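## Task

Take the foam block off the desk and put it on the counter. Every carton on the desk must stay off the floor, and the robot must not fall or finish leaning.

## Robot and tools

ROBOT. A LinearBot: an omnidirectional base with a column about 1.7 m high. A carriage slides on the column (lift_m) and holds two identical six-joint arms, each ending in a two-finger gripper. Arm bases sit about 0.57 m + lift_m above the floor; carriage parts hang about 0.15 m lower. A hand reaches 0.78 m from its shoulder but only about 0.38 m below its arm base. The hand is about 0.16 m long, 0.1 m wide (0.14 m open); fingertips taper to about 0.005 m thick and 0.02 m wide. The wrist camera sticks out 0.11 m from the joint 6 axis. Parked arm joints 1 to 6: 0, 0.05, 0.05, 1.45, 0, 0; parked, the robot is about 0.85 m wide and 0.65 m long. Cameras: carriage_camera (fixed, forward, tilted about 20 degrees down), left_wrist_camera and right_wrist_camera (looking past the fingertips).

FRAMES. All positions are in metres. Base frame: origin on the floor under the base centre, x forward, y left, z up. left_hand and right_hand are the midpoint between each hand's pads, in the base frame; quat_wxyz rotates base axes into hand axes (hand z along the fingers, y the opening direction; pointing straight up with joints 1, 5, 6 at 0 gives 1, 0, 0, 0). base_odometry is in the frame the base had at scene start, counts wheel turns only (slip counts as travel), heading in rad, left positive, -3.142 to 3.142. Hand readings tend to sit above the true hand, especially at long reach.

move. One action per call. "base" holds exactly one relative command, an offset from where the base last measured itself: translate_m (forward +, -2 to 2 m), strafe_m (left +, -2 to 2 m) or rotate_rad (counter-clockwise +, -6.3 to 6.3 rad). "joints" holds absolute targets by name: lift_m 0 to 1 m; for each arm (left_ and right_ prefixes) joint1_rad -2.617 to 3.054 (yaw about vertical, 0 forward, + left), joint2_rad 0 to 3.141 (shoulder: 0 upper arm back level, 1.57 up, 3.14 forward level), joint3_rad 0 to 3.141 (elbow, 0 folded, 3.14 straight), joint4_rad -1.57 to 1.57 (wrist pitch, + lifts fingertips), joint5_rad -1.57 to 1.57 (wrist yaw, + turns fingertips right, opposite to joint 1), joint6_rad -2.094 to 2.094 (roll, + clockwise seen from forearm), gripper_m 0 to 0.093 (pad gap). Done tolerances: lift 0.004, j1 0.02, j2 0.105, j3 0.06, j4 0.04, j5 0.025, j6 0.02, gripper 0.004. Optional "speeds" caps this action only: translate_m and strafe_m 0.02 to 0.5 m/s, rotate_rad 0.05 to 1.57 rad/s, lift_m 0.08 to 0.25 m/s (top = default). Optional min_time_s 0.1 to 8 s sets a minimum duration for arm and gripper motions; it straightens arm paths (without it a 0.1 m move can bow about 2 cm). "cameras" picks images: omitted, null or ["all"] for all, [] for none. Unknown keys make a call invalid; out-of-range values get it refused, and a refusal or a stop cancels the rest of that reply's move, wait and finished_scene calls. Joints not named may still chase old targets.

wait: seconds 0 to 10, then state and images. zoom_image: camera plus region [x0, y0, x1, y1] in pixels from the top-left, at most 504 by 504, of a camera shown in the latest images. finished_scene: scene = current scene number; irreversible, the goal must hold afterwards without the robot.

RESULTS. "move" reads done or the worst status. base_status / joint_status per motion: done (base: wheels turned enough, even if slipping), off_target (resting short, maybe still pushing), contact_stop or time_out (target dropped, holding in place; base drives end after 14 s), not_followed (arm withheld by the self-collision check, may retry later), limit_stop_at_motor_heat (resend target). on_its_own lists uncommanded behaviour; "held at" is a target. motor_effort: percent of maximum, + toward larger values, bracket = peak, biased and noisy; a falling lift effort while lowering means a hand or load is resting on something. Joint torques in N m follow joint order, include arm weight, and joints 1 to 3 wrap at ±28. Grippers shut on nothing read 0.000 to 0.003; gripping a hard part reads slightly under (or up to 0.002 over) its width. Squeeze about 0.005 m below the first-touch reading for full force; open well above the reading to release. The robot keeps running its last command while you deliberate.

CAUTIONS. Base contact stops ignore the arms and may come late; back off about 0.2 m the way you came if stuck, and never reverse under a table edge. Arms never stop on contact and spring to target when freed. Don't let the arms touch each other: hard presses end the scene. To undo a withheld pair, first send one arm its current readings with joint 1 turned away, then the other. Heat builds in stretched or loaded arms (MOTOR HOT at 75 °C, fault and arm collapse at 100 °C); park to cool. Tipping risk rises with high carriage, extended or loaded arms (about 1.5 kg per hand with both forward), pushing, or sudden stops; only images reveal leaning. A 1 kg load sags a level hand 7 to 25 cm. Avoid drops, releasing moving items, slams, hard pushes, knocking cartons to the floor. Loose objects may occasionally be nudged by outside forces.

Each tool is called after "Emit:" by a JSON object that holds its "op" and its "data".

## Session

Emit:
{"op": "move", "data": {"joints": {"lift_m": 1.0}, "cameras": ["carriage_camera"]}}

Emit:
{"op": "move", "data": {"base": {"rotate_rad": 1.5708}, "cameras": ["carriage_camera"]}}

Emit:
{"op": "move", "data": {"base": {"rotate_rad": 1.5708}, "cameras": ["carriage_camera"]}}

Scene clock: 3.33 s.
Joint torques (N m): left_arm=[0.66 4.26 5.97 -0.21 -0.09 -0.05] | right_arm=[-0.03 4.49 6.95 -0.29 0.01 -0.13]
move: done
base_odometry: x=+0.000 y=+0.000 heading=+0.000
base_status: not commanded
joint_positions: lift_m=+0.997 left_joint1_rad=-0.005 left_joint2_rad=+0.047 left_joint3_rad=+0.038 left_joint4_rad=+1.447 left_joint5_rad=-0.039 left_joint6_rad=-0.008 left_gripper_m=+0.09396 right_joint1_rad=+0.004 right_joint2_rad=+0.041 right_joint3_rad=+0.059 right_joint4_rad=+1.485 right_joint5_rad=-0.003 right_joint6_rad=+0.011 right_gripper_m=+0.09396
joint_status: all done
joint sent to its limit — lift_m, upper limit.
motor_effort: lift_m=+31(38) drive_wheels=-2(4)
left_hand: x=+0.2672 y=+0.3155 z=+1.9789 quat_wxyz=(+0.998, -0.020, +0.066, -0.006) (m; base frame)
right_hand: x=+0.2494 y=-0.3084 z=+1.9855 quat_wxyz=(+0.999, -0.001, +0.034, +0.008) (m; base frame)
pictures: carriage_camera
Images, in order (width x height): carriage_camera 504x504.

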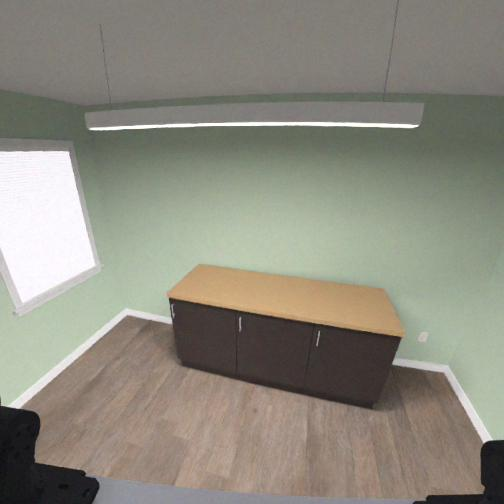

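Scene clock: 6.43 s.
Joint torques (N m): left_arm=[0.62 4.19 5.98 -0.22 -0.09 -0.05] | right_arm=[-0.05 4.49 6.97 -0.29 0.01 -0.12]
move: done
base_odometry: x=+0.000 y=+0.000 heading=+1.570
base_status: done
joint_positions: lift_m=+0.997 left_joint1_rad=-0.005 left_joint2_rad=+0.047 left_joint3_rad=+0.038 left_joint4_rad=+1.446 left_joint5_rad=-0.039 left_joint6_rad=-0.008 left_gripper_m=+0.09397 right_joint1_rad=+0.004 right_joint2_rad=+0.041 right_joint3_rad=+0.059 right_joint4_rad=+1.485 right_joint5_rad=-0.003 right_joint6_rad=+0.011 right_gripper_m=+0.09397
joint_status: not commanded
motor_effort: lift_m=+31(31) drive_wheels=+6(17)
left_hand: x=+0.2673 y=+0.3155 z=+1.9789 quat_wxyz=(+0.998, -0.020, +0.067, -0.006) (m; base frame)
right_hand: x=+0.2494 y=-0.3084 z=+1.9855 quat_wxyz=(+0.999, -0.001, +0.034, +0.008) (m; base frame)
pictures: carriage_camera
Images, in order (width x height): carriage_camera 504x504.

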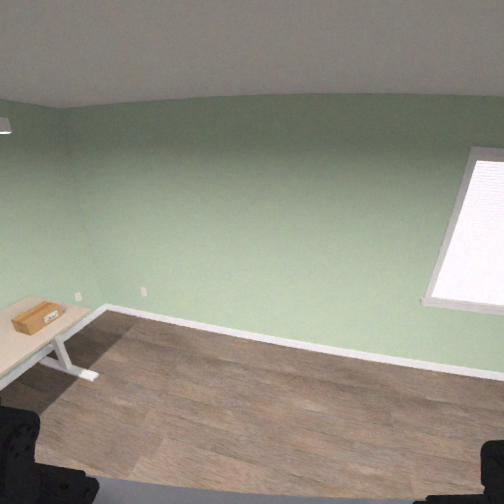

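Scene clock: 9.53 s.
Joint torques (N m): left_arm=[0.53 4.25 5.97 -0.21 -0.1 -0.05] | right_arm=[-0.03 4.51 6.98 -0.29 0 -0.12]
move: done
base_odometry: x=+0.000 y=+0.000 heading=+3.141
base_status: done
joint_positions: lift_m=+0.997 left_joint1_rad=-0.005 left_joint2_rad=+0.047 left_joint3_rad=+0.038 left_joint4_rad=+1.446 left_joint5_rad=-0.039 left_joint6_rad=-0.008 left_gripper_m=+0.09398 right_joint1_rad=+0.004 right_joint2_rad=+0.041 right_joint3_rad=+0.059 right_joint4_rad=+1.485 right_joint5_rad=-0.003 right_joint6_rad=+0.011 right_gripper_m=+0.09398
joint_status: not commanded
motor_effort: lift_m=+31(31) drive_wheels=+6(14)
left_hand: x=+0.2673 y=+0.3155 z=+1.9789 quat_wxyz=(+0.998, -0.020, +0.067, -0.006) (m; base frame)
right_hand: x=+0.2494 y=-0.3084 z=+1.9855 quat_wxyz=(+0.999, -0.001, +0.034, +0.008) (m; base frame)
pictures: carriage_camera
Images, in order (width x height): carriage_camera 504x504.

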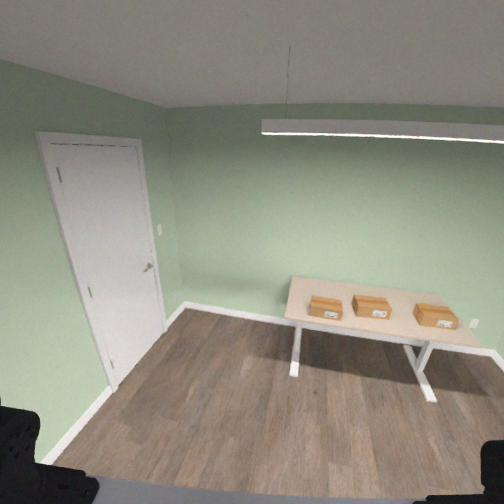

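Emit:
{"op": "move", "data": {"base": {"rotate_rad": -0.225}, "cameras": []}}

Emit:
{"op": "move", "data": {"base": {"strafe_m": -0.4}, "cameras": []}}

Emit:
{"op": "move", "data": {"base": {"translate_m": 0.7}, "cameras": ["carriage_camera"]}}

Emit:
{"op": "zoom_image", "data": {"camera": "carriage_camera", "region": [100, 320, 440, 500]}}

Scene clock: 21.47 s.
Joint torques (N m): left_arm=[0.53 4.21 6.04 -0.21 -0.09 -0.04] | right_arm=[-0.02 4.46 6.99 -0.3 0 -0.12]
move: done
base_odometry: x=+0.000 y=+0.000 heading=+2.916
base_status: done
joint_positions: lift_m=+0.997 left_joint1_rad=-0.005 left_joint2_rad=+0.047 left_joint3_rad=+0.038 left_joint4_rad=+1.446 left_joint5_rad=-0.039 left_joint6_rad=-0.008 left_gripper_m=+0.09398 right_joint1_rad=+0.004 right_joint2_rad=+0.041 right_joint3_rad=+0.059 right_joint4_rad=+1.485 right_joint5_rad=-0.003 right_joint6_rad=+0.011 right_gripper_m=+0.09398
joint_status: not commanded
motor_effort: lift_m=+31(31) drive_wheels=-9(15)
left_hand: x=+0.2673 y=+0.3155 z=+1.9789 quat_wxyz=(+0.998, -0.020, +0.067, -0.006) (m; base frame)
right_hand: x=+0.2494 y=-0.3084 z=+1.9855 quat_wxyz=(+0.999, -0.001, +0.034, +0.008) (m; base frame)
pictures: none
No camera images: "cameras" was empty.

Scene clock: 24.30 s.
Joint torques (N m): left_arm=[0.55 4.23 6.01 -0.21 -0.1 -0.05] | right_arm=[-0.12 4.46 7.04 -0.29 0.01 -0.12]
move: done
base_odometry: x=+0.089 y=+0.390 heading=+2.917
base_status: done
joint_positions: lift_m=+0.997 left_joint1_rad=-0.005 left_joint2_rad=+0.047 left_joint3_rad=+0.038 left_joint4_rad=+1.446 left_joint5_rad=-0.039 left_joint6_rad=-0.008 left_gripper_m=+0.09398 right_joint1_rad=+0.005 right_joint2_rad=+0.041 right_joint3_rad=+0.059 right_joint4_rad=+1.485 right_joint5_rad=-0.003 right_joint6_rad=+0.011 right_gripper_m=+0.09398
joint_status: not commanded
motor_effort: lift_m=+31(31) drive_wheels=-11(20)
left_hand: x=+0.2673 y=+0.3155 z=+1.9789 quat_wxyz=(+0.998, -0.020, +0.067, -0.005) (m; base frame)
right_hand: x=+0.2494 y=-0.3084 z=+1.9855 quat_wxyz=(+0.999, -0.001, +0.034, +0.008) (m; base frame)
pictures: none
No camera images: "cameras" was empty.

Scene clock: 27.93 s.
Joint torques (N m): left_arm=[0.55 4.19 5.82 -0.19 -0.11 -0.03] | right_arm=[-0.08 4.51 7.01 -0.28 0 -0.12]
move: done
base_odometry: x=-0.593 y=+0.547 heading=+2.916
base_status: done
joint_positions: lift_m=+0.997 left_joint1_rad=-0.005 left_joint2_rad=+0.047 left_joint3_rad=+0.038 left_joint4_rad=+1.446 left_joint5_rad=-0.039 left_joint6_rad=-0.008 left_gripper_m=+0.09398 right_joint1_rad=+0.005 right_joint2_rad=+0.041 right_joint3_rad=+0.059 right_joint4_rad=+1.485 right_joint5_rad=-0.003 right_joint6_rad=+0.011 right_gripper_m=+0.09398
joint_status: not commanded
motor_effort: lift_m=+31(31) drive_wheels=-9(15)
left_hand: x=+0.2674 y=+0.3155 z=+1.9789 quat_wxyz=(+0.998, -0.020, +0.067, -0.005) (m; base frame)
right_hand: x=+0.2495 y=-0.3084 z=+1.9855 quat_wxyz=(+0.999, -0.001, +0.034, +0.008) (m; base frame)
pictures: carriage_camera
Images, in order (width x height): carriage_camera 504x504.

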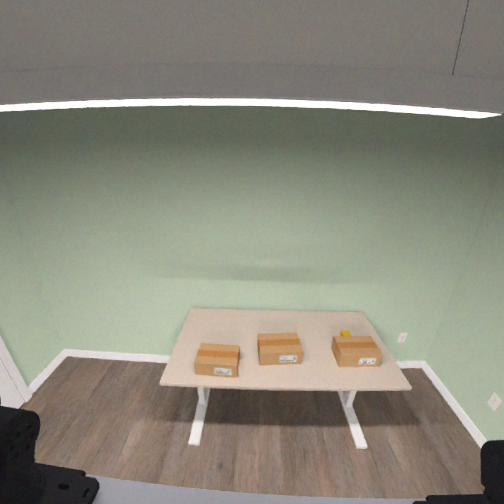

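Scaled by 1.482 from the camera's 504x504 image, which has a finer 720x720 frame.

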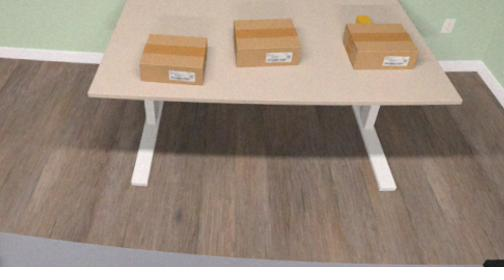

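Emit:
{"op": "move", "data": {"base": {"strafe_m": -0.965}, "joints": {"lift_m": 0.8}, "cameras": []}}

Emit:
{"op": "move", "data": {"base": {"translate_m": 0.65}, "joints": {"left_joint1_rad": 0, "left_joint2_rad": 2.893, "left_joint3_rad": 2.075, "left_joint4_rad": -0.752, "left_joint5_rad": 0, "left_joint6_rad": 0}, "speeds": {"translate_m": 0.3}, "min_time_s": 3, "cameras": []}}

Emit:
{"op": "move", "data": {"joints": {"lift_m": 0.62}, "cameras": ["left_wrist_camera", "carriage_camera"]}}

Scene clock: 48.43 s.
Joint torques (N m): left_arm=[0.58 4.22 6 -0.2 -0.08 -0.05] | right_arm=[-0.06 4.51 6.99 -0.3 -0.01 -0.11]
move: done
base_odometry: x=-0.379 y=+1.487 heading=+2.917
base_status: done
joint_positions: lift_m=+0.800 left_joint1_rad=-0.004 left_joint2_rad=+0.047 left_joint3_rad=+0.038 left_joint4_rad=+1.446 left_joint5_rad=-0.039 left_joint6_rad=-0.008 left_gripper_m=+0.09398 right_joint1_rad=+0.005 right_joint2_rad=+0.041 right_joint3_rad=+0.059 right_joint4_rad=+1.485 right_joint5_rad=-0.003 right_joint6_rad=+0.011 right_gripper_m=+0.09398
joint_status: all done
motor_effort: lift_m=+28(28) drive_wheels=-5(10)
left_hand: x=+0.2675 y=+0.3155 z=+1.7821 quat_wxyz=(+0.998, -0.020, +0.067, -0.005) (m; base frame)
right_hand: x=+0.2495 y=-0.3084 z=+1.7887 quat_wxyz=(+0.999, -0.001, +0.034, +0.008) (m; base frame)
pictures: none
No camera images: "cameras" was empty.

Scene clock: 52.10 s.
Joint torques (N m): left_arm=[0.98 -15.1 7.82 0.5 -0.03 0.04] | right_arm=[-0.13 4.52 7.04 -0.3 -0.01 -0.11]
move: done
base_odometry: x=-1.012 y=+1.633 heading=+2.916
base_status: done
joint_positions: lift_m=+0.800 left_joint1_rad=-0.004 left_joint2_rad=+2.870 left_joint3_rad=+2.058 left_joint4_rad=-0.736 left_joint5_rad=-0.008 left_joint6_rad=-0.008 left_gripper_m=+0.09398 right_joint1_rad=+0.005 right_joint2_rad=+0.041 right_joint3_rad=+0.059 right_joint4_rad=+1.485 right_joint5_rad=-0.003 right_joint6_rad=+0.011 right_gripper_m=+0.09398
joint_status: all done
motor_effort: lift_m=+27(28) drive_wheels=-7(12)
left_hand: x=+0.7247 y=+0.3083 z=+1.1565 quat_wxyz=(+0.011, -0.002, +1.000, +0.004) (m; base frame)
right_hand: x=+0.2495 y=-0.3084 z=+1.7887 quat_wxyz=(+0.999, -0.001, +0.034, +0.008) (m; base frame)
pictures: none
No camera images: "cameras" was empty.

Scene clock: 53.37 s.
Joint torques (N m): left_arm=[0.98 -16.42 7.01 0.5 -0.04 0.05] | right_arm=[-0.1 4.46 7.02 -0.29 0 -0.13]
move: done
base_odometry: x=-1.012 y=+1.633 heading=+2.916
base_status: not commanded
joint_positions: lift_m=+0.620 left_joint1_rad=-0.004 left_joint2_rad=+2.884 left_joint3_rad=+2.064 left_joint4_rad=-0.744 left_joint5_rad=-0.008 left_joint6_rad=-0.008 left_gripper_m=+0.09398 right_joint1_rad=+0.005 right_joint2_rad=+0.041 right_joint3_rad=+0.059 right_joint4_rad=+1.485 right_joint5_rad=-0.003 right_joint6_rad=+0.011 right_gripper_m=+0.09398
joint_status: all done
motor_effort: lift_m=+27(29) drive_wheels=-9(9)
left_hand: x=+0.7206 y=+0.3082 z=+0.9713 quat_wxyz=(+0.003, -0.002, +1.000, +0.004) (m; base frame)
right_hand: x=+0.2495 y=-0.3084 z=+1.6087 quat_wxyz=(+0.999, -0.001, +0.034, +0.008) (m; base frame)
pictures: carriage_camera, left_wrist_camera
Images, in order (width x height): carriage_camera 504x504, left_wrist_camera 504x504.

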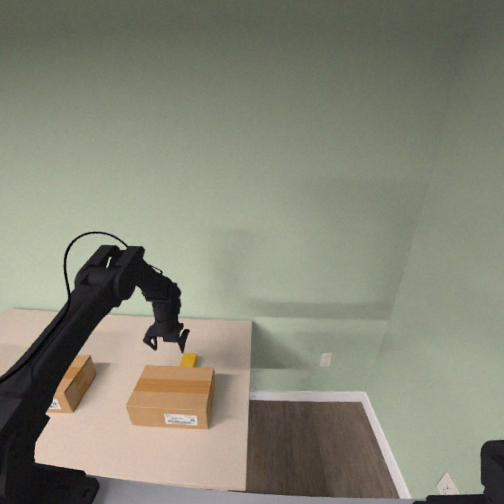

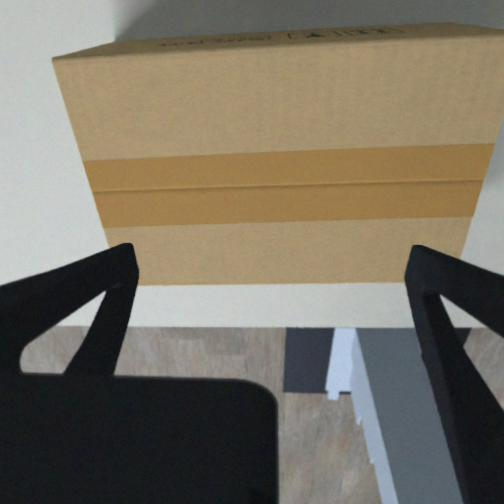

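Emit:
{"op": "move", "data": {"base": {"translate_m": 0.115}, "speeds": {"translate_m": 0.15}, "cameras": ["left_wrist_camera", "carriage_camera"]}}

Scene clock: 63.80 s.
Joint torques (N m): left_arm=[0.9 -16.44 7.1 0.49 -0.05 0.05] | right_arm=[-0.12 4.48 6.98 -0.29 0 -0.12]
move: done
base_odometry: x=-1.124 y=+1.659 heading=+2.916
base_status: done
joint_positions: lift_m=+0.620 left_joint1_rad=-0.003 left_joint2_rad=+2.884 left_joint3_rad=+2.064 left_joint4_rad=-0.746 left_joint5_rad=-0.007 left_joint6_rad=-0.008 left_gripper_m=+0.09398 right_joint1_rad=+0.005 right_joint2_rad=+0.041 right_joint3_rad=+0.059 right_joint4_rad=+1.485 right_joint5_rad=-0.003 right_joint6_rad=+0.011 right_gripper_m=+0.09398
joint_status: not commanded
motor_effort: lift_m=+27(28) drive_wheels=+2(12)
left_hand: x=+0.7202 y=+0.3086 z=+0.9713 quat_wxyz=(+0.002, -0.003, +1.000, +0.003) (m; base frame)
right_hand: x=+0.2494 y=-0.3084 z=+1.6087 quat_wxyz=(+0.999, -0.001, +0.034, +0.008) (m; base frame)
pictures: carriage_camera, left_wrist_camera
Images, in order (width x height): carriage_camera 504x504, left_wrist_camera 504x504.

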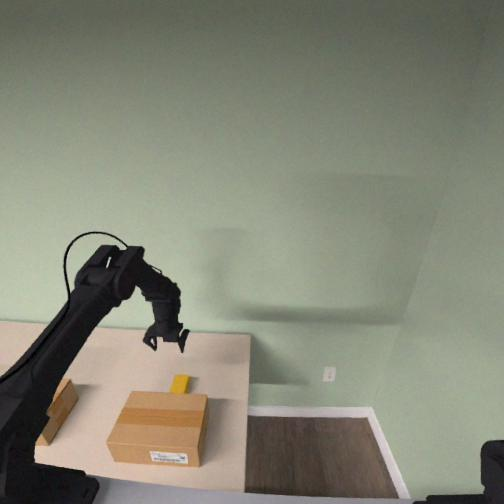

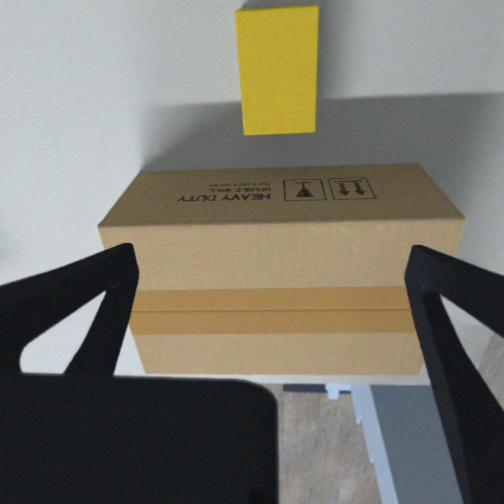

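Emit:
{"op": "move", "data": {"base": {"strafe_m": -0.013}, "speeds": {"strafe_m": 0.1}, "cameras": []}}

Emit:
{"op": "move", "data": {"base": {"translate_m": 0.033}, "joints": {"lift_m": 0.5}, "speeds": {"translate_m": 0.1}, "cameras": ["left_wrist_camera"]}}

Scene clock: 88.37 s.
Joint torques (N m): left_arm=[0.94 -16.38 7.01 0.53 -0.07 0.03] | right_arm=[-0.2 4.52 7.04 -0.29 0.01 -0.11]
move: done
base_odometry: x=-1.121 y=+1.672 heading=+2.916
base_status: done
joint_positions: lift_m=+0.620 left_joint1_rad=-0.004 left_joint2_rad=+2.884 left_joint3_rad=+2.064 left_joint4_rad=-0.746 left_joint5_rad=-0.005 left_joint6_rad=-0.008 left_gripper_m=+0.09398 right_joint1_rad=+0.006 right_joint2_rad=+0.041 right_joint3_rad=+0.059 right_joint4_rad=+1.485 right_joint5_rad=-0.003 right_joint6_rad=+0.011 right_gripper_m=+0.09398
joint_status: not commanded
motor_effort: lift_m=+27(28) drive_wheels=+5(9)
left_hand: x=+0.7201 y=+0.3081 z=+0.9713 quat_wxyz=(+0.002, -0.002, +1.000, +0.002) (m; base frame)
right_hand: x=+0.2494 y=-0.3084 z=+1.6087 quat_wxyz=(+0.999, -0.001, +0.034, +0.009) (m; base frame)
pictures: none
No camera images: "cameras" was empty.

Scene clock: 89.50 s.
Joint torques (N m): left_arm=[0.84 -16.57 6.95 0.54 -0.07 0.04] | right_arm=[-0.17 4.52 7.01 -0.3 0 -0.13]
move: done
base_odometry: x=-1.153 y=+1.679 heading=+2.915
base_status: done
joint_positions: lift_m=+0.500 left_joint1_rad=-0.003 left_joint2_rad=+2.884 left_joint3_rad=+2.065 left_joint4_rad=-0.748 left_joint5_rad=-0.005 left_joint6_rad=-0.008 left_gripper_m=+0.09398 right_joint1_rad=+0.006 right_joint2_rad=+0.041 right_joint3_rad=+0.059 right_joint4_rad=+1.485 right_joint5_rad=-0.003 right_joint6_rad=+0.011 right_gripper_m=+0.09398
joint_status: all done
motor_effort: lift_m=+28(29) drive_wheels=-6(14)
left_hand: x=+0.7202 y=+0.3082 z=+0.8516 quat_wxyz=(+0.002, -0.003, +1.000, +0.002) (m; base frame)
right_hand: x=+0.2495 y=-0.3084 z=+1.4886 quat_wxyz=(+0.999, -0.001, +0.034, +0.009) (m; base frame)
pictures: left_wrist_camera
Images, in order (width x height): left_wrist_camera 504x504.

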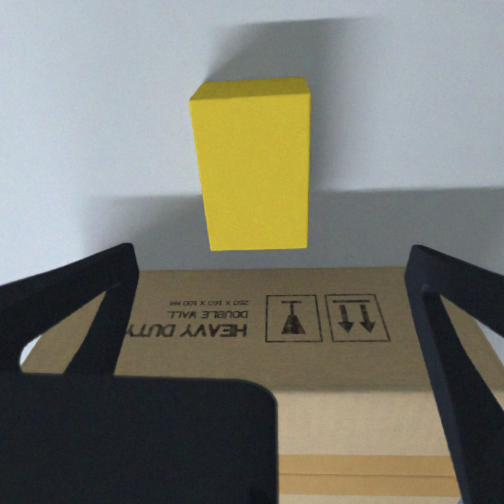

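Emit:
{"op": "move", "data": {"joints": {"lift_m": 0.405}, "speeds": {"lift_m": 0.12}, "cameras": ["left_wrist_camera"]}}

Scene clock: 100.60 s.
Joint torques (N m): left_arm=[0.79 -16.53 6.74 0.58 -0.06 0.05] | right_arm=[-0.2 4.48 6.97 -0.28 0 -0.12]
move: done
base_odometry: x=-1.153 y=+1.679 heading=+2.915
base_status: not commanded
joint_positions: lift_m=+0.405 left_joint1_rad=-0.003 left_joint2_rad=+2.885 left_joint3_rad=+2.067 left_joint4_rad=-0.749 left_joint5_rad=-0.005 left_joint6_rad=-0.008 left_gripper_m=+0.09398 right_joint1_rad=+0.006 right_joint2_rad=+0.041 right_joint3_rad=+0.059 right_joint4_rad=+1.485 right_joint5_rad=-0.003 right_joint6_rad=+0.011 right_gripper_m=+0.09398
joint_status: all done
motor_effort: lift_m=+28(28) drive_wheels=+4(8)
left_hand: x=+0.7203 y=+0.3082 z=+0.7566 quat_wxyz=(+0.002, -0.003, +1.000, +0.002) (m; base frame)
right_hand: x=+0.2495 y=-0.3084 z=+1.3936 quat_wxyz=(+0.999, -0.001, +0.034, +0.009) (m; base frame)
pictures: left_wrist_camera
Images, in order (width x height): left_wrist_camera 504x504.

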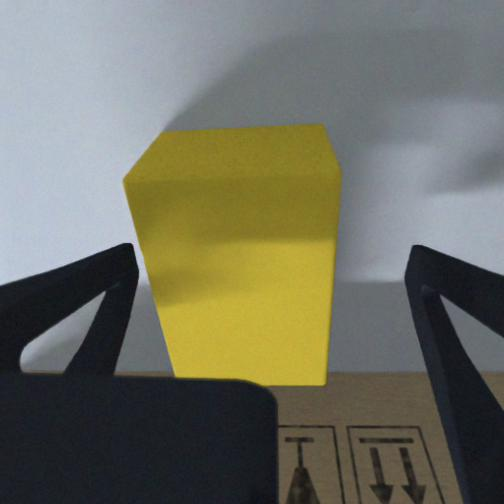

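Emit:
{"op": "move", "data": {"base": {"strafe_m": 0.012}, "speeds": {"strafe_m": 0.05}, "cameras": []}}

Emit:
{"op": "move", "data": {"joints": {"left_gripper_m": 0.046}, "min_time_s": 1.5, "cameras": ["left_wrist_camera"]}}

Scene clock: 109.40 s.
Joint torques (N m): left_arm=[0.47 -16.66 6.69 0.56 -0.09 0.05] | right_arm=[-0.1 4.51 7.01 -0.28 0 -0.12]
move: done
base_odometry: x=-1.156 y=+1.668 heading=+2.915
base_status: done
joint_positions: lift_m=+0.405 left_joint1_rad=+0.001 left_joint2_rad=+2.885 left_joint3_rad=+2.067 left_joint4_rad=-0.749 left_joint5_rad=-0.003 left_joint6_rad=-0.008 left_gripper_m=+0.09398 right_joint1_rad=+0.006 right_joint2_rad=+0.041 right_joint3_rad=+0.059 right_joint4_rad=+1.485 right_joint5_rad=-0.003 right_joint6_rad=+0.011 right_gripper_m=+0.09398
joint_status: not commanded
motor_effort: lift_m=+28(28) drive_wheels=+3(9)
left_hand: x=+0.7203 y=+0.3099 z=+0.7566 quat_wxyz=(+0.002, -0.004, +1.000, +0.002) (m; base frame)
right_hand: x=+0.2495 y=-0.3084 z=+1.3936 quat_wxyz=(+0.999, -0.001, +0.034, +0.009) (m; base frame)
pictures: none
No camera images: "cameras" was empty.

Scene clock: 111.20 s.
Joint torques (N m): left_arm=[0.57 -16.55 6.79 0.54 -0.09 0.04] | right_arm=[-0.17 4.52 6.98 -0.29 0 -0.11]
move: off_target
base_odometry: x=-1.156 y=+1.668 heading=+2.915
base_status: not commanded
joint_positions: lift_m=+0.405 left_joint1_rad=+0.001 left_joint2_rad=+2.885 left_joint3_rad=+2.067 left_joint4_rad=-0.749 left_joint5_rad=-0.003 left_joint6_rad=-0.008 left_gripper_m=+0.05493 right_joint1_rad=+0.006 right_joint2_rad=+0.041 right_joint3_rad=+0.059 right_joint4_rad=+1.485 right_joint5_rad=-0.003 right_joint6_rad=+0.011 right_gripper_m=+0.09398
joint_status: left_gripper_m off_target (ended at +0.05495, target +0.04600)
motor_effort: lift_m=+28(28) drive_wheels=+4(6)
left_hand: x=+0.7203 y=+0.3098 z=+0.7566 quat_wxyz=(+0.002, -0.004, +1.000, +0.002) (m; base frame)
right_hand: x=+0.2495 y=-0.3084 z=+1.3936 quat_wxyz=(+0.999, -0.001, +0.034, +0.009) (m; base frame)
pictures: left_wrist_camera
Images, in order (width x height): left_wrist_camera 504x504.

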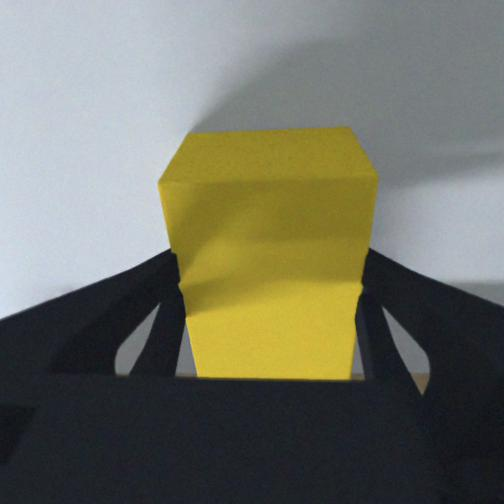

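Emit:
{"op": "move", "data": {"joints": {"lift_m": 0.75}, "speeds": {"lift_m": 0.2}, "cameras": ["left_wrist_camera"]}}

Emit:
{"op": "move", "data": {"base": {"translate_m": -0.8}, "speeds": {"translate_m": 0.4}, "cameras": []}}

Emit:
{"op": "move", "data": {"base": {"rotate_rad": 3.133}, "speeds": {"rotate_rad": 1.0}, "cameras": []}}

Emit:
{"op": "move", "data": {"base": {"strafe_m": -0.95}, "speeds": {"strafe_m": 0.4}, "cameras": []}}

Emit:
{"op": "move", "data": {"base": {"translate_m": 1.4}, "speeds": {"translate_m": 0.4}, "cameras": ["left_wrist_camera", "carriage_camera"]}}

Scene clock: 144.63 s.
Joint torques (N m): left_arm=[0.69 -16.79 6.76 0.54 -0.09 0.06] | right_arm=[-0.17 4.52 7.01 -0.3 0 -0.11]
move: done
base_odometry: x=-1.156 y=+1.668 heading=+2.915
base_status: not commanded
joint_positions: lift_m=+0.750 left_joint1_rad=+0.001 left_joint2_rad=+2.887 left_joint3_rad=+2.067 left_joint4_rad=-0.749 left_joint5_rad=-0.003 left_joint6_rad=-0.008 left_gripper_m=+0.05492 right_joint1_rad=+0.006 right_joint2_rad=+0.041 right_joint3_rad=+0.059 right_joint4_rad=+1.485 right_joint5_rad=-0.003 right_joint6_rad=+0.011 right_gripper_m=+0.09398
joint_status: all done
motor_effort: lift_m=+31(38) drive_wheels=+3(8)
left_hand: x=+0.7196 y=+0.3098 z=+1.1004 quat_wxyz=(+0.001, -0.004, +1.000, +0.002) (m; base frame)
right_hand: x=+0.2495 y=-0.3084 z=+1.7384 quat_wxyz=(+0.999, -0.001, +0.034, +0.009) (m; base frame)
pictures: left_wrist_camera
Images, in order (width x height): left_wrist_camera 504x504.

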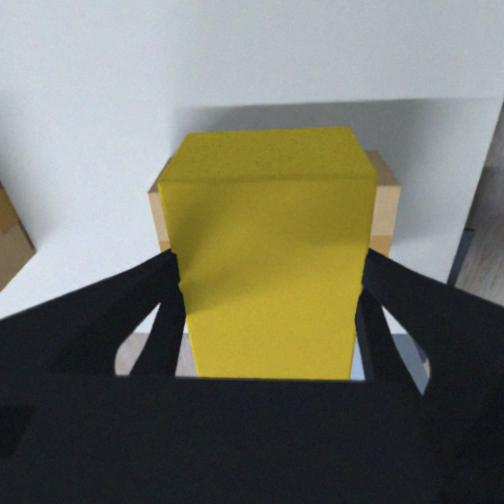

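Scene clock: 148.53 s.
Joint torques (N m): left_arm=[0.55 -16.87 6.63 0.57 -0.1 0.05] | right_arm=[-0.14 4.49 7.01 -0.29 0.01 -0.12]
move: done
base_odometry: x=-0.377 y=+1.488 heading=+2.915
base_status: done
joint_positions: lift_m=+0.750 left_joint1_rad=+0.001 left_joint2_rad=+2.887 left_joint3_rad=+2.067 left_joint4_rad=-0.749 left_joint5_rad=-0.003 left_joint6_rad=-0.008 left_gripper_m=+0.05492 right_joint1_rad=+0.006 right_joint2_rad=+0.041 right_joint3_rad=+0.059 right_joint4_rad=+1.484 right_joint5_rad=-0.003 right_joint6_rad=+0.011 right_gripper_m=+0.09398
joint_status: not commanded
motor_effort: lift_m=+31(31) drive_wheels=-5(15)
left_hand: x=+0.7197 y=+0.3098 z=+1.1004 quat_wxyz=(+0.001, -0.004, +1.000, +0.002) (m; base frame)
right_hand: x=+0.2497 y=-0.3084 z=+1.7384 quat_wxyz=(+0.999, -0.001, +0.034, +0.009) (m; base frame)
pictures: none
No camera images: "cameras" was empty.

Scene clock: 153.23 s.
Joint torques (N m): left_arm=[0.17 -16.73 6.76 0.51 -0.15 0.04] | right_arm=[-0.13 4.45 6.95 -0.28 0 -0.12]
move: done
base_odometry: x=-0.377 y=+1.488 heading=-0.236
base_status: done
joint_positions: lift_m=+0.750 left_joint1_rad=+0.004 left_joint2_rad=+2.887 left_joint3_rad=+2.067 left_joint4_rad=-0.746 left_joint5_rad=-0.003 left_joint6_rad=-0.008 left_gripper_m=+0.05489 right_joint1_rad=+0.006 right_joint2_rad=+0.041 right_joint3_rad=+0.059 right_joint4_rad=+1.484 right_joint5_rad=-0.003 right_joint6_rad=+0.011 right_gripper_m=+0.09399
joint_status: not commanded
motor_effort: lift_m=+31(31) drive_wheels=+7(16)
left_hand: x=+0.7205 y=+0.3113 z=+1.1004 quat_wxyz=(+0.002, -0.006, +1.000, +0.001) (m; base frame)
right_hand: x=+0.2497 y=-0.3084 z=+1.7384 quat_wxyz=(+0.999, -0.001, +0.034, +0.009) (m; base frame)
pictures: none
No camera images: "cameras" was empty.

Scene clock: 157.50 s.
Joint torques (N m): left_arm=[0.55 -16.79 6.68 0.51 -0.08 0.04] | right_arm=[-0.18 4.46 7.01 -0.28 -0.01 -0.12]
move: done
base_odometry: x=-0.597 y=+0.564 heading=-0.234
base_status: done
joint_positions: lift_m=+0.750 left_joint1_rad=-0.001 left_joint2_rad=+2.887 left_joint3_rad=+2.067 left_joint4_rad=-0.746 left_joint5_rad=-0.003 left_joint6_rad=-0.008 left_gripper_m=+0.05489 right_joint1_rad=+0.006 right_joint2_rad=+0.041 right_joint3_rad=+0.059 right_joint4_rad=+1.484 right_joint5_rad=-0.003 right_joint6_rad=+0.011 right_gripper_m=+0.09399
joint_status: not commanded
motor_effort: lift_m=+31(31) drive_wheels=-11(21)
left_hand: x=+0.7205 y=+0.3089 z=+1.1004 quat_wxyz=(+0.002, -0.004, +1.000, +0.002) (m; base frame)
right_hand: x=+0.2497 y=-0.3084 z=+1.7384 quat_wxyz=(+0.999, -0.001, +0.034, +0.008) (m; base frame)
pictures: none
No camera images: "cameras" was empty.

Scene clock: 163.00 s.
Joint torques (N m): left_arm=[0.69 -16.73 6.76 0.54 -0.09 0.05] | right_arm=[-0.12 4.46 6.99 -0.27 0.01 -0.12]
move: done
base_odometry: x=+0.764 y=+0.237 heading=-0.235
base_status: done
joint_positions: lift_m=+0.750 left_joint1_rad=-0.001 left_joint2_rad=+2.887 left_joint3_rad=+2.067 left_joint4_rad=-0.748 left_joint5_rad=-0.003 left_joint6_rad=-0.008 left_gripper_m=+0.05489 right_joint1_rad=+0.006 right_joint2_rad=+0.041 right_joint3_rad=+0.059 right_joint4_rad=+1.485 right_joint5_rad=-0.003 right_joint6_rad=+0.011 right_gripper_m=+0.09399
joint_status: not commanded
motor_effort: lift_m=+31(31) drive_wheels=-7(15)
left_hand: x=+0.7200 y=+0.3089 z=+1.1004 quat_wxyz=(+0.002, -0.004, +1.000, +0.002) (m; base frame)
right_hand: x=+0.2496 y=-0.3084 z=+1.7384 quat_wxyz=(+0.999, -0.001, +0.034, +0.008) (m; base frame)
pictures: carriage_camera, left_wrist_camera
Images, in order (width x height): carriage_camera 504x504, left_wrist_camera 504x504.

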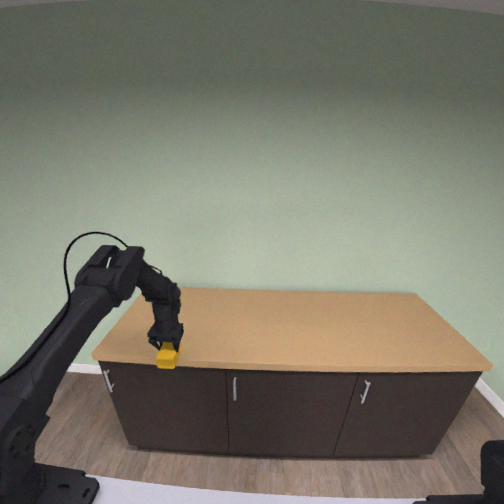

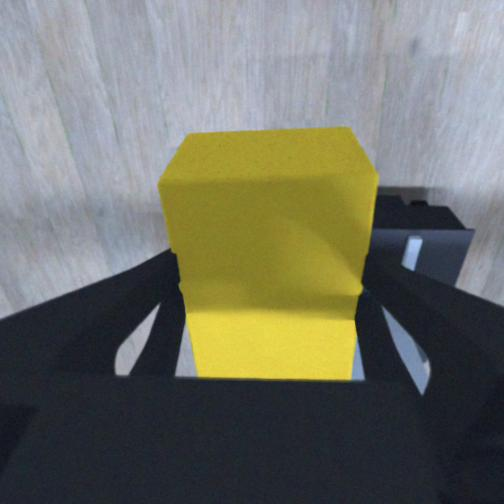

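Emit:
{"op": "move", "data": {"base": {"translate_m": 0.34}, "speeds": {"translate_m": 0.25}, "cameras": []}}

Emit:
{"op": "move", "data": {"joints": {"lift_m": 0.61}, "speeds": {"lift_m": 0.12}, "cameras": ["left_wrist_camera"]}}

Emit:
{"op": "move", "data": {"joints": {"lift_m": 0.597}, "speeds": {"lift_m": 0.08}, "cameras": ["left_wrist_camera", "carriage_camera"]}}

Scene clock: 175.87 s.
Joint torques (N m): left_arm=[0.66 -16.69 6.72 0.55 -0.08 0.04] | right_arm=[-0.13 4.51 7.01 -0.28 0 -0.12]
move: done
base_odometry: x=+1.095 y=+0.157 heading=-0.236
base_status: done
joint_positions: lift_m=+0.750 left_joint1_rad=-0.001 left_joint2_rad=+2.887 left_joint3_rad=+2.067 left_joint4_rad=-0.749 left_joint5_rad=-0.003 left_joint6_rad=-0.008 left_gripper_m=+0.05489 right_joint1_rad=+0.006 right_joint2_rad=+0.041 right_joint3_rad=+0.059 right_joint4_rad=+1.485 right_joint5_rad=-0.003 right_joint6_rad=+0.011 right_gripper_m=+0.09399
joint_status: not commanded
motor_effort: lift_m=+31(31) drive_wheels=-6(13)
left_hand: x=+0.7197 y=+0.3089 z=+1.1004 quat_wxyz=(+0.001, -0.004, +1.000, +0.002) (m; base frame)
right_hand: x=+0.2496 y=-0.3084 z=+1.7384 quat_wxyz=(+0.999, -0.001, +0.034, +0.008) (m; base frame)
pictures: none
No camera images: "cameras" was empty.

Scene clock: 177.43 s.
Joint torques (N m): left_arm=[0.59 -16.88 6.71 0.53 -0.08 0.05] | right_arm=[-0.13 4.52 6.98 -0.29 0.01 -0.12]
move: done
base_odometry: x=+1.095 y=+0.157 heading=-0.236
base_status: not commanded
joint_positions: lift_m=+0.610 left_joint1_rad=-0.001 left_joint2_rad=+2.888 left_joint3_rad=+2.068 left_joint4_rad=-0.749 left_joint5_rad=-0.003 left_joint6_rad=-0.008 left_gripper_m=+0.05489 right_joint1_rad=+0.006 right_joint2_rad=+0.041 right_joint3_rad=+0.059 right_joint4_rad=+1.485 right_joint5_rad=-0.003 right_joint6_rad=+0.011 right_gripper_m=+0.09399
joint_status: all done
motor_effort: lift_m=+28(28) drive_wheels=-6(9)
left_hand: x=+0.7197 y=+0.3089 z=+0.9604 quat_wxyz=(+0.001, -0.004, +1.000, +0.002) (m; base frame)
right_hand: x=+0.2496 y=-0.3084 z=+1.5986 quat_wxyz=(+0.999, -0.001, +0.034, +0.008) (m; base frame)
pictures: left_wrist_camera
Images, in order (width x height): left_wrist_camera 504x504.

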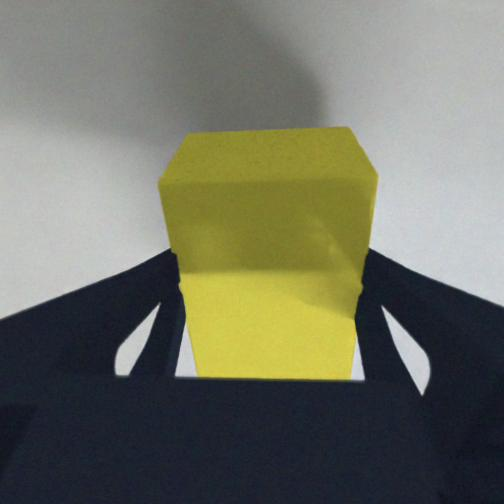

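Scene clock: 177.97 s.
Joint torques (N m): left_arm=[0.65 -16.92 6.46 0.53 -0.09 0.05] | right_arm=[-0.14 4.49 6.99 -0.28 0 -0.12]
move: done
base_odometry: x=+1.095 y=+0.157 heading=-0.236
base_status: not commanded
joint_positions: lift_m=+0.597 left_joint1_rad=-0.001 left_joint2_rad=+2.888 left_joint3_rad=+2.069 left_joint4_rad=-0.749 left_joint5_rad=-0.003 left_joint6_rad=-0.008 left_gripper_m=+0.05489 right_joint1_rad=+0.006 right_joint2_rad=+0.041 right_joint3_rad=+0.059 right_joint4_rad=+1.485 right_joint5_rad=-0.003 right_joint6_rad=+0.011 right_gripper_m=+0.09399
joint_status: all done
motor_effort: lift_m=+27(29) drive_wheels=-8(8)
left_hand: x=+0.7201 y=+0.3089 z=+0.9477 quat_wxyz=(+0.001, -0.004, +1.000, +0.002) (m; base frame)
right_hand: x=+0.2496 y=-0.3084 z=+1.5857 quat_wxyz=(+0.999, -0.001, +0.034, +0.008) (m; base frame)
pictures: carriage_camera, left_wrist_camera
Images, in order (width x height): carriage_camera 504x504, left_wrist_camera 504x504.

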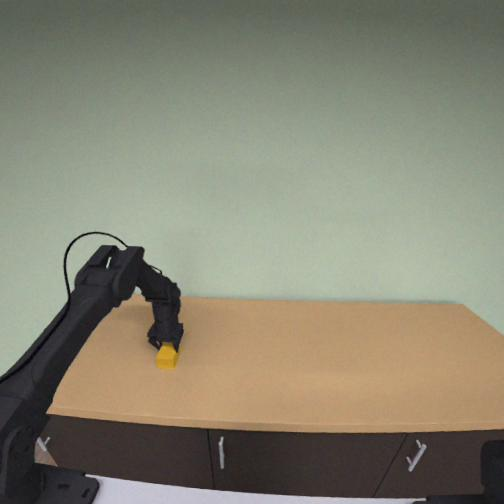

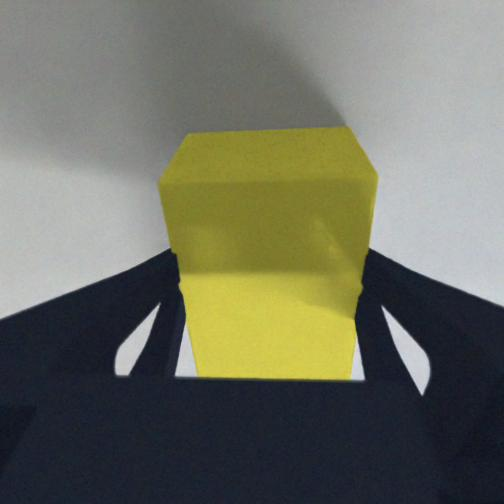

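Emit:
{"op": "move", "data": {"joints": {"lift_m": 0.585}, "speeds": {"lift_m": 0.08}, "cameras": ["left_wrist_camera"]}}

Scene clock: 181.00 s.
Joint torques (N m): left_arm=[0.73 -15.21 6.02 0.85 -0.09 0.05] | right_arm=[-0.13 4.49 7.02 -0.3 -0.01 -0.12]
move: done
base_odometry: x=+1.095 y=+0.157 heading=-0.236
base_status: not commanded
joint_positions: lift_m=+0.585 left_joint1_rad=-0.001 left_joint2_rad=+2.871 left_joint3_rad=+2.075 left_joint4_rad=-0.778 left_joint5_rad=-0.003 left_joint6_rad=-0.008 left_gripper_m=+0.05489 right_joint1_rad=+0.006 right_joint2_rad=+0.041 right_joint3_rad=+0.059 right_joint4_rad=+1.485 right_joint5_rad=-0.003 right_joint6_rad=+0.011 right_gripper_m=+0.09399
joint_status: all done
motor_effort: lift_m=+26(26) drive_wheels=+5(7)
left_hand: x=+0.7209 y=+0.3089 z=+0.9452 quat_wxyz=(-0.001, -0.004, +1.000, +0.002) (m; base frame)
right_hand: x=+0.2496 y=-0.3084 z=+1.5738 quat_wxyz=(+0.999, -0.001, +0.034, +0.008) (m; base frame)
pictures: left_wrist_camera
Images, in order (width x height): left_wrist_camera 504x504.

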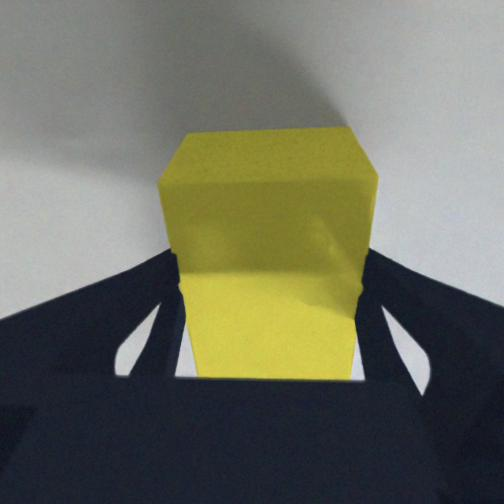

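Emit:
{"op": "move", "data": {"joints": {"lift_m": 0.593}, "speeds": {"lift_m": 0.08}, "cameras": []}}

Emit:
{"op": "move", "data": {"joints": {"left_gripper_m": 0.092}, "min_time_s": 1.5, "cameras": []}}

Emit:
{"op": "move", "data": {"joints": {"lift_m": 0.75}, "speeds": {"lift_m": 0.15}, "cameras": ["left_wrist_camera", "carriage_camera"]}}

Scene clock: 187.50 s.
Joint torques (N m): left_arm=[0.69 -15.72 6.08 0.69 -0.09 0.04] | right_arm=[-0.08 4.45 6.98 -0.28 0 -0.13]
move: done
base_odometry: x=+1.095 y=+0.157 heading=-0.236
base_status: not commanded
joint_positions: lift_m=+0.593 left_joint1_rad=-0.001 left_joint2_rad=+2.875 left_joint3_rad=+2.075 left_joint4_rad=-0.761 left_joint5_rad=-0.003 left_joint6_rad=-0.008 left_gripper_m=+0.05489 right_joint1_rad=+0.006 right_joint2_rad=+0.041 right_joint3_rad=+0.059 right_joint4_rad=+1.485 right_joint5_rad=-0.003 right_joint6_rad=+0.011 right_gripper_m=+0.09399
joint_status: all done
motor_effort: lift_m=+31(37) drive_wheels=+2(8)
left_hand: x=+0.7236 y=+0.3089 z=+0.9506 quat_wxyz=(+0.005, -0.004, +1.000, +0.002) (m; base frame)
right_hand: x=+0.2496 y=-0.3084 z=+1.5813 quat_wxyz=(+0.999, -0.001, +0.034, +0.008) (m; base frame)
pictures: none
No camera images: "cameras" was empty.

Scene clock: 189.30 s.
Joint torques (N m): left_arm=[0.7 -15.61 6.01 0.69 -0.08 0.05] | right_arm=[-0.08 4.53 7.02 -0.28 0 -0.11]
move: done
base_odometry: x=+1.095 y=+0.157 heading=-0.236
base_status: not commanded
joint_positions: lift_m=+0.593 left_joint1_rad=-0.001 left_joint2_rad=+2.875 left_joint3_rad=+2.075 left_joint4_rad=-0.761 left_joint5_rad=-0.003 left_joint6_rad=-0.008 left_gripper_m=+0.09194 right_joint1_rad=+0.006 right_joint2_rad=+0.041 right_joint3_rad=+0.059 right_joint4_rad=+1.485 right_joint5_rad=-0.003 right_joint6_rad=+0.011 right_gripper_m=+0.09399
joint_status: all done
motor_effort: lift_m=+31(31) drive_wheels=+4(9)
left_hand: x=+0.7236 y=+0.3089 z=+0.9506 quat_wxyz=(+0.005, -0.004, +1.000, +0.002) (m; base frame)
right_hand: x=+0.2496 y=-0.3084 z=+1.5813 quat_wxyz=(+0.999, -0.001, +0.034, +0.008) (m; base frame)
pictures: none
No camera images: "cameras" was empty.

Scene clock: 190.77 s.
Joint torques (N m): left_arm=[0.72 -16.29 6 0.62 -0.08 0.05] | right_arm=[-0.14 4.44 7.02 -0.29 0 -0.11]
move: done
base_odometry: x=+1.095 y=+0.157 heading=-0.236
base_status: not commanded
joint_positions: lift_m=+0.750 left_joint1_rad=-0.001 left_joint2_rad=+2.882 left_joint3_rad=+2.075 left_joint4_rad=-0.756 left_joint5_rad=-0.003 left_joint6_rad=-0.008 left_gripper_m=+0.09194 right_joint1_rad=+0.006 right_joint2_rad=+0.041 right_joint3_rad=+0.059 right_joint4_rad=+1.485 right_joint5_rad=-0.003 right_joint6_rad=+0.011 right_gripper_m=+0.09399
joint_status: all done
motor_effort: lift_m=+30(38) drive_wheels=+5(9)
left_hand: x=+0.7229 y=+0.3089 z=+1.1046 quat_wxyz=(+0.004, -0.004, +1.000, +0.002) (m; base frame)
right_hand: x=+0.2496 y=-0.3084 z=+1.7384 quat_wxyz=(+0.999, -0.001, +0.034, +0.008) (m; base frame)
pictures: carriage_camera, left_wrist_camera
Images, in order (width x height): carriage_camera 504x504, left_wrist_camera 504x504.

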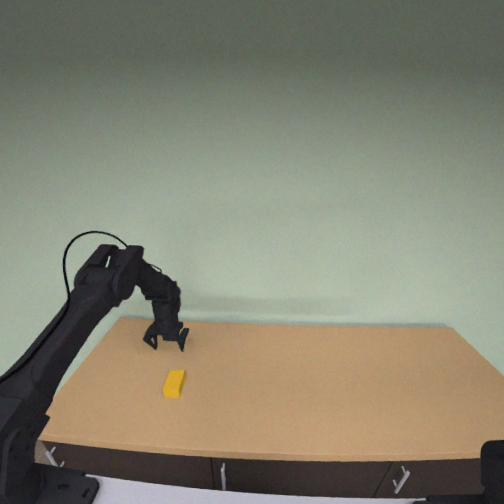

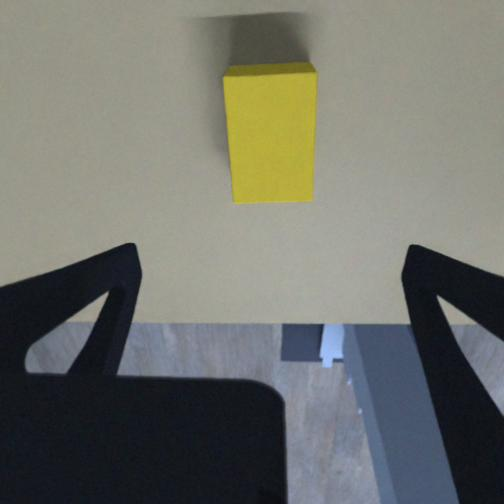

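Emit:
{"op": "finished_scene", "data": {"scene": 2}}

The scene is finished: the task was done.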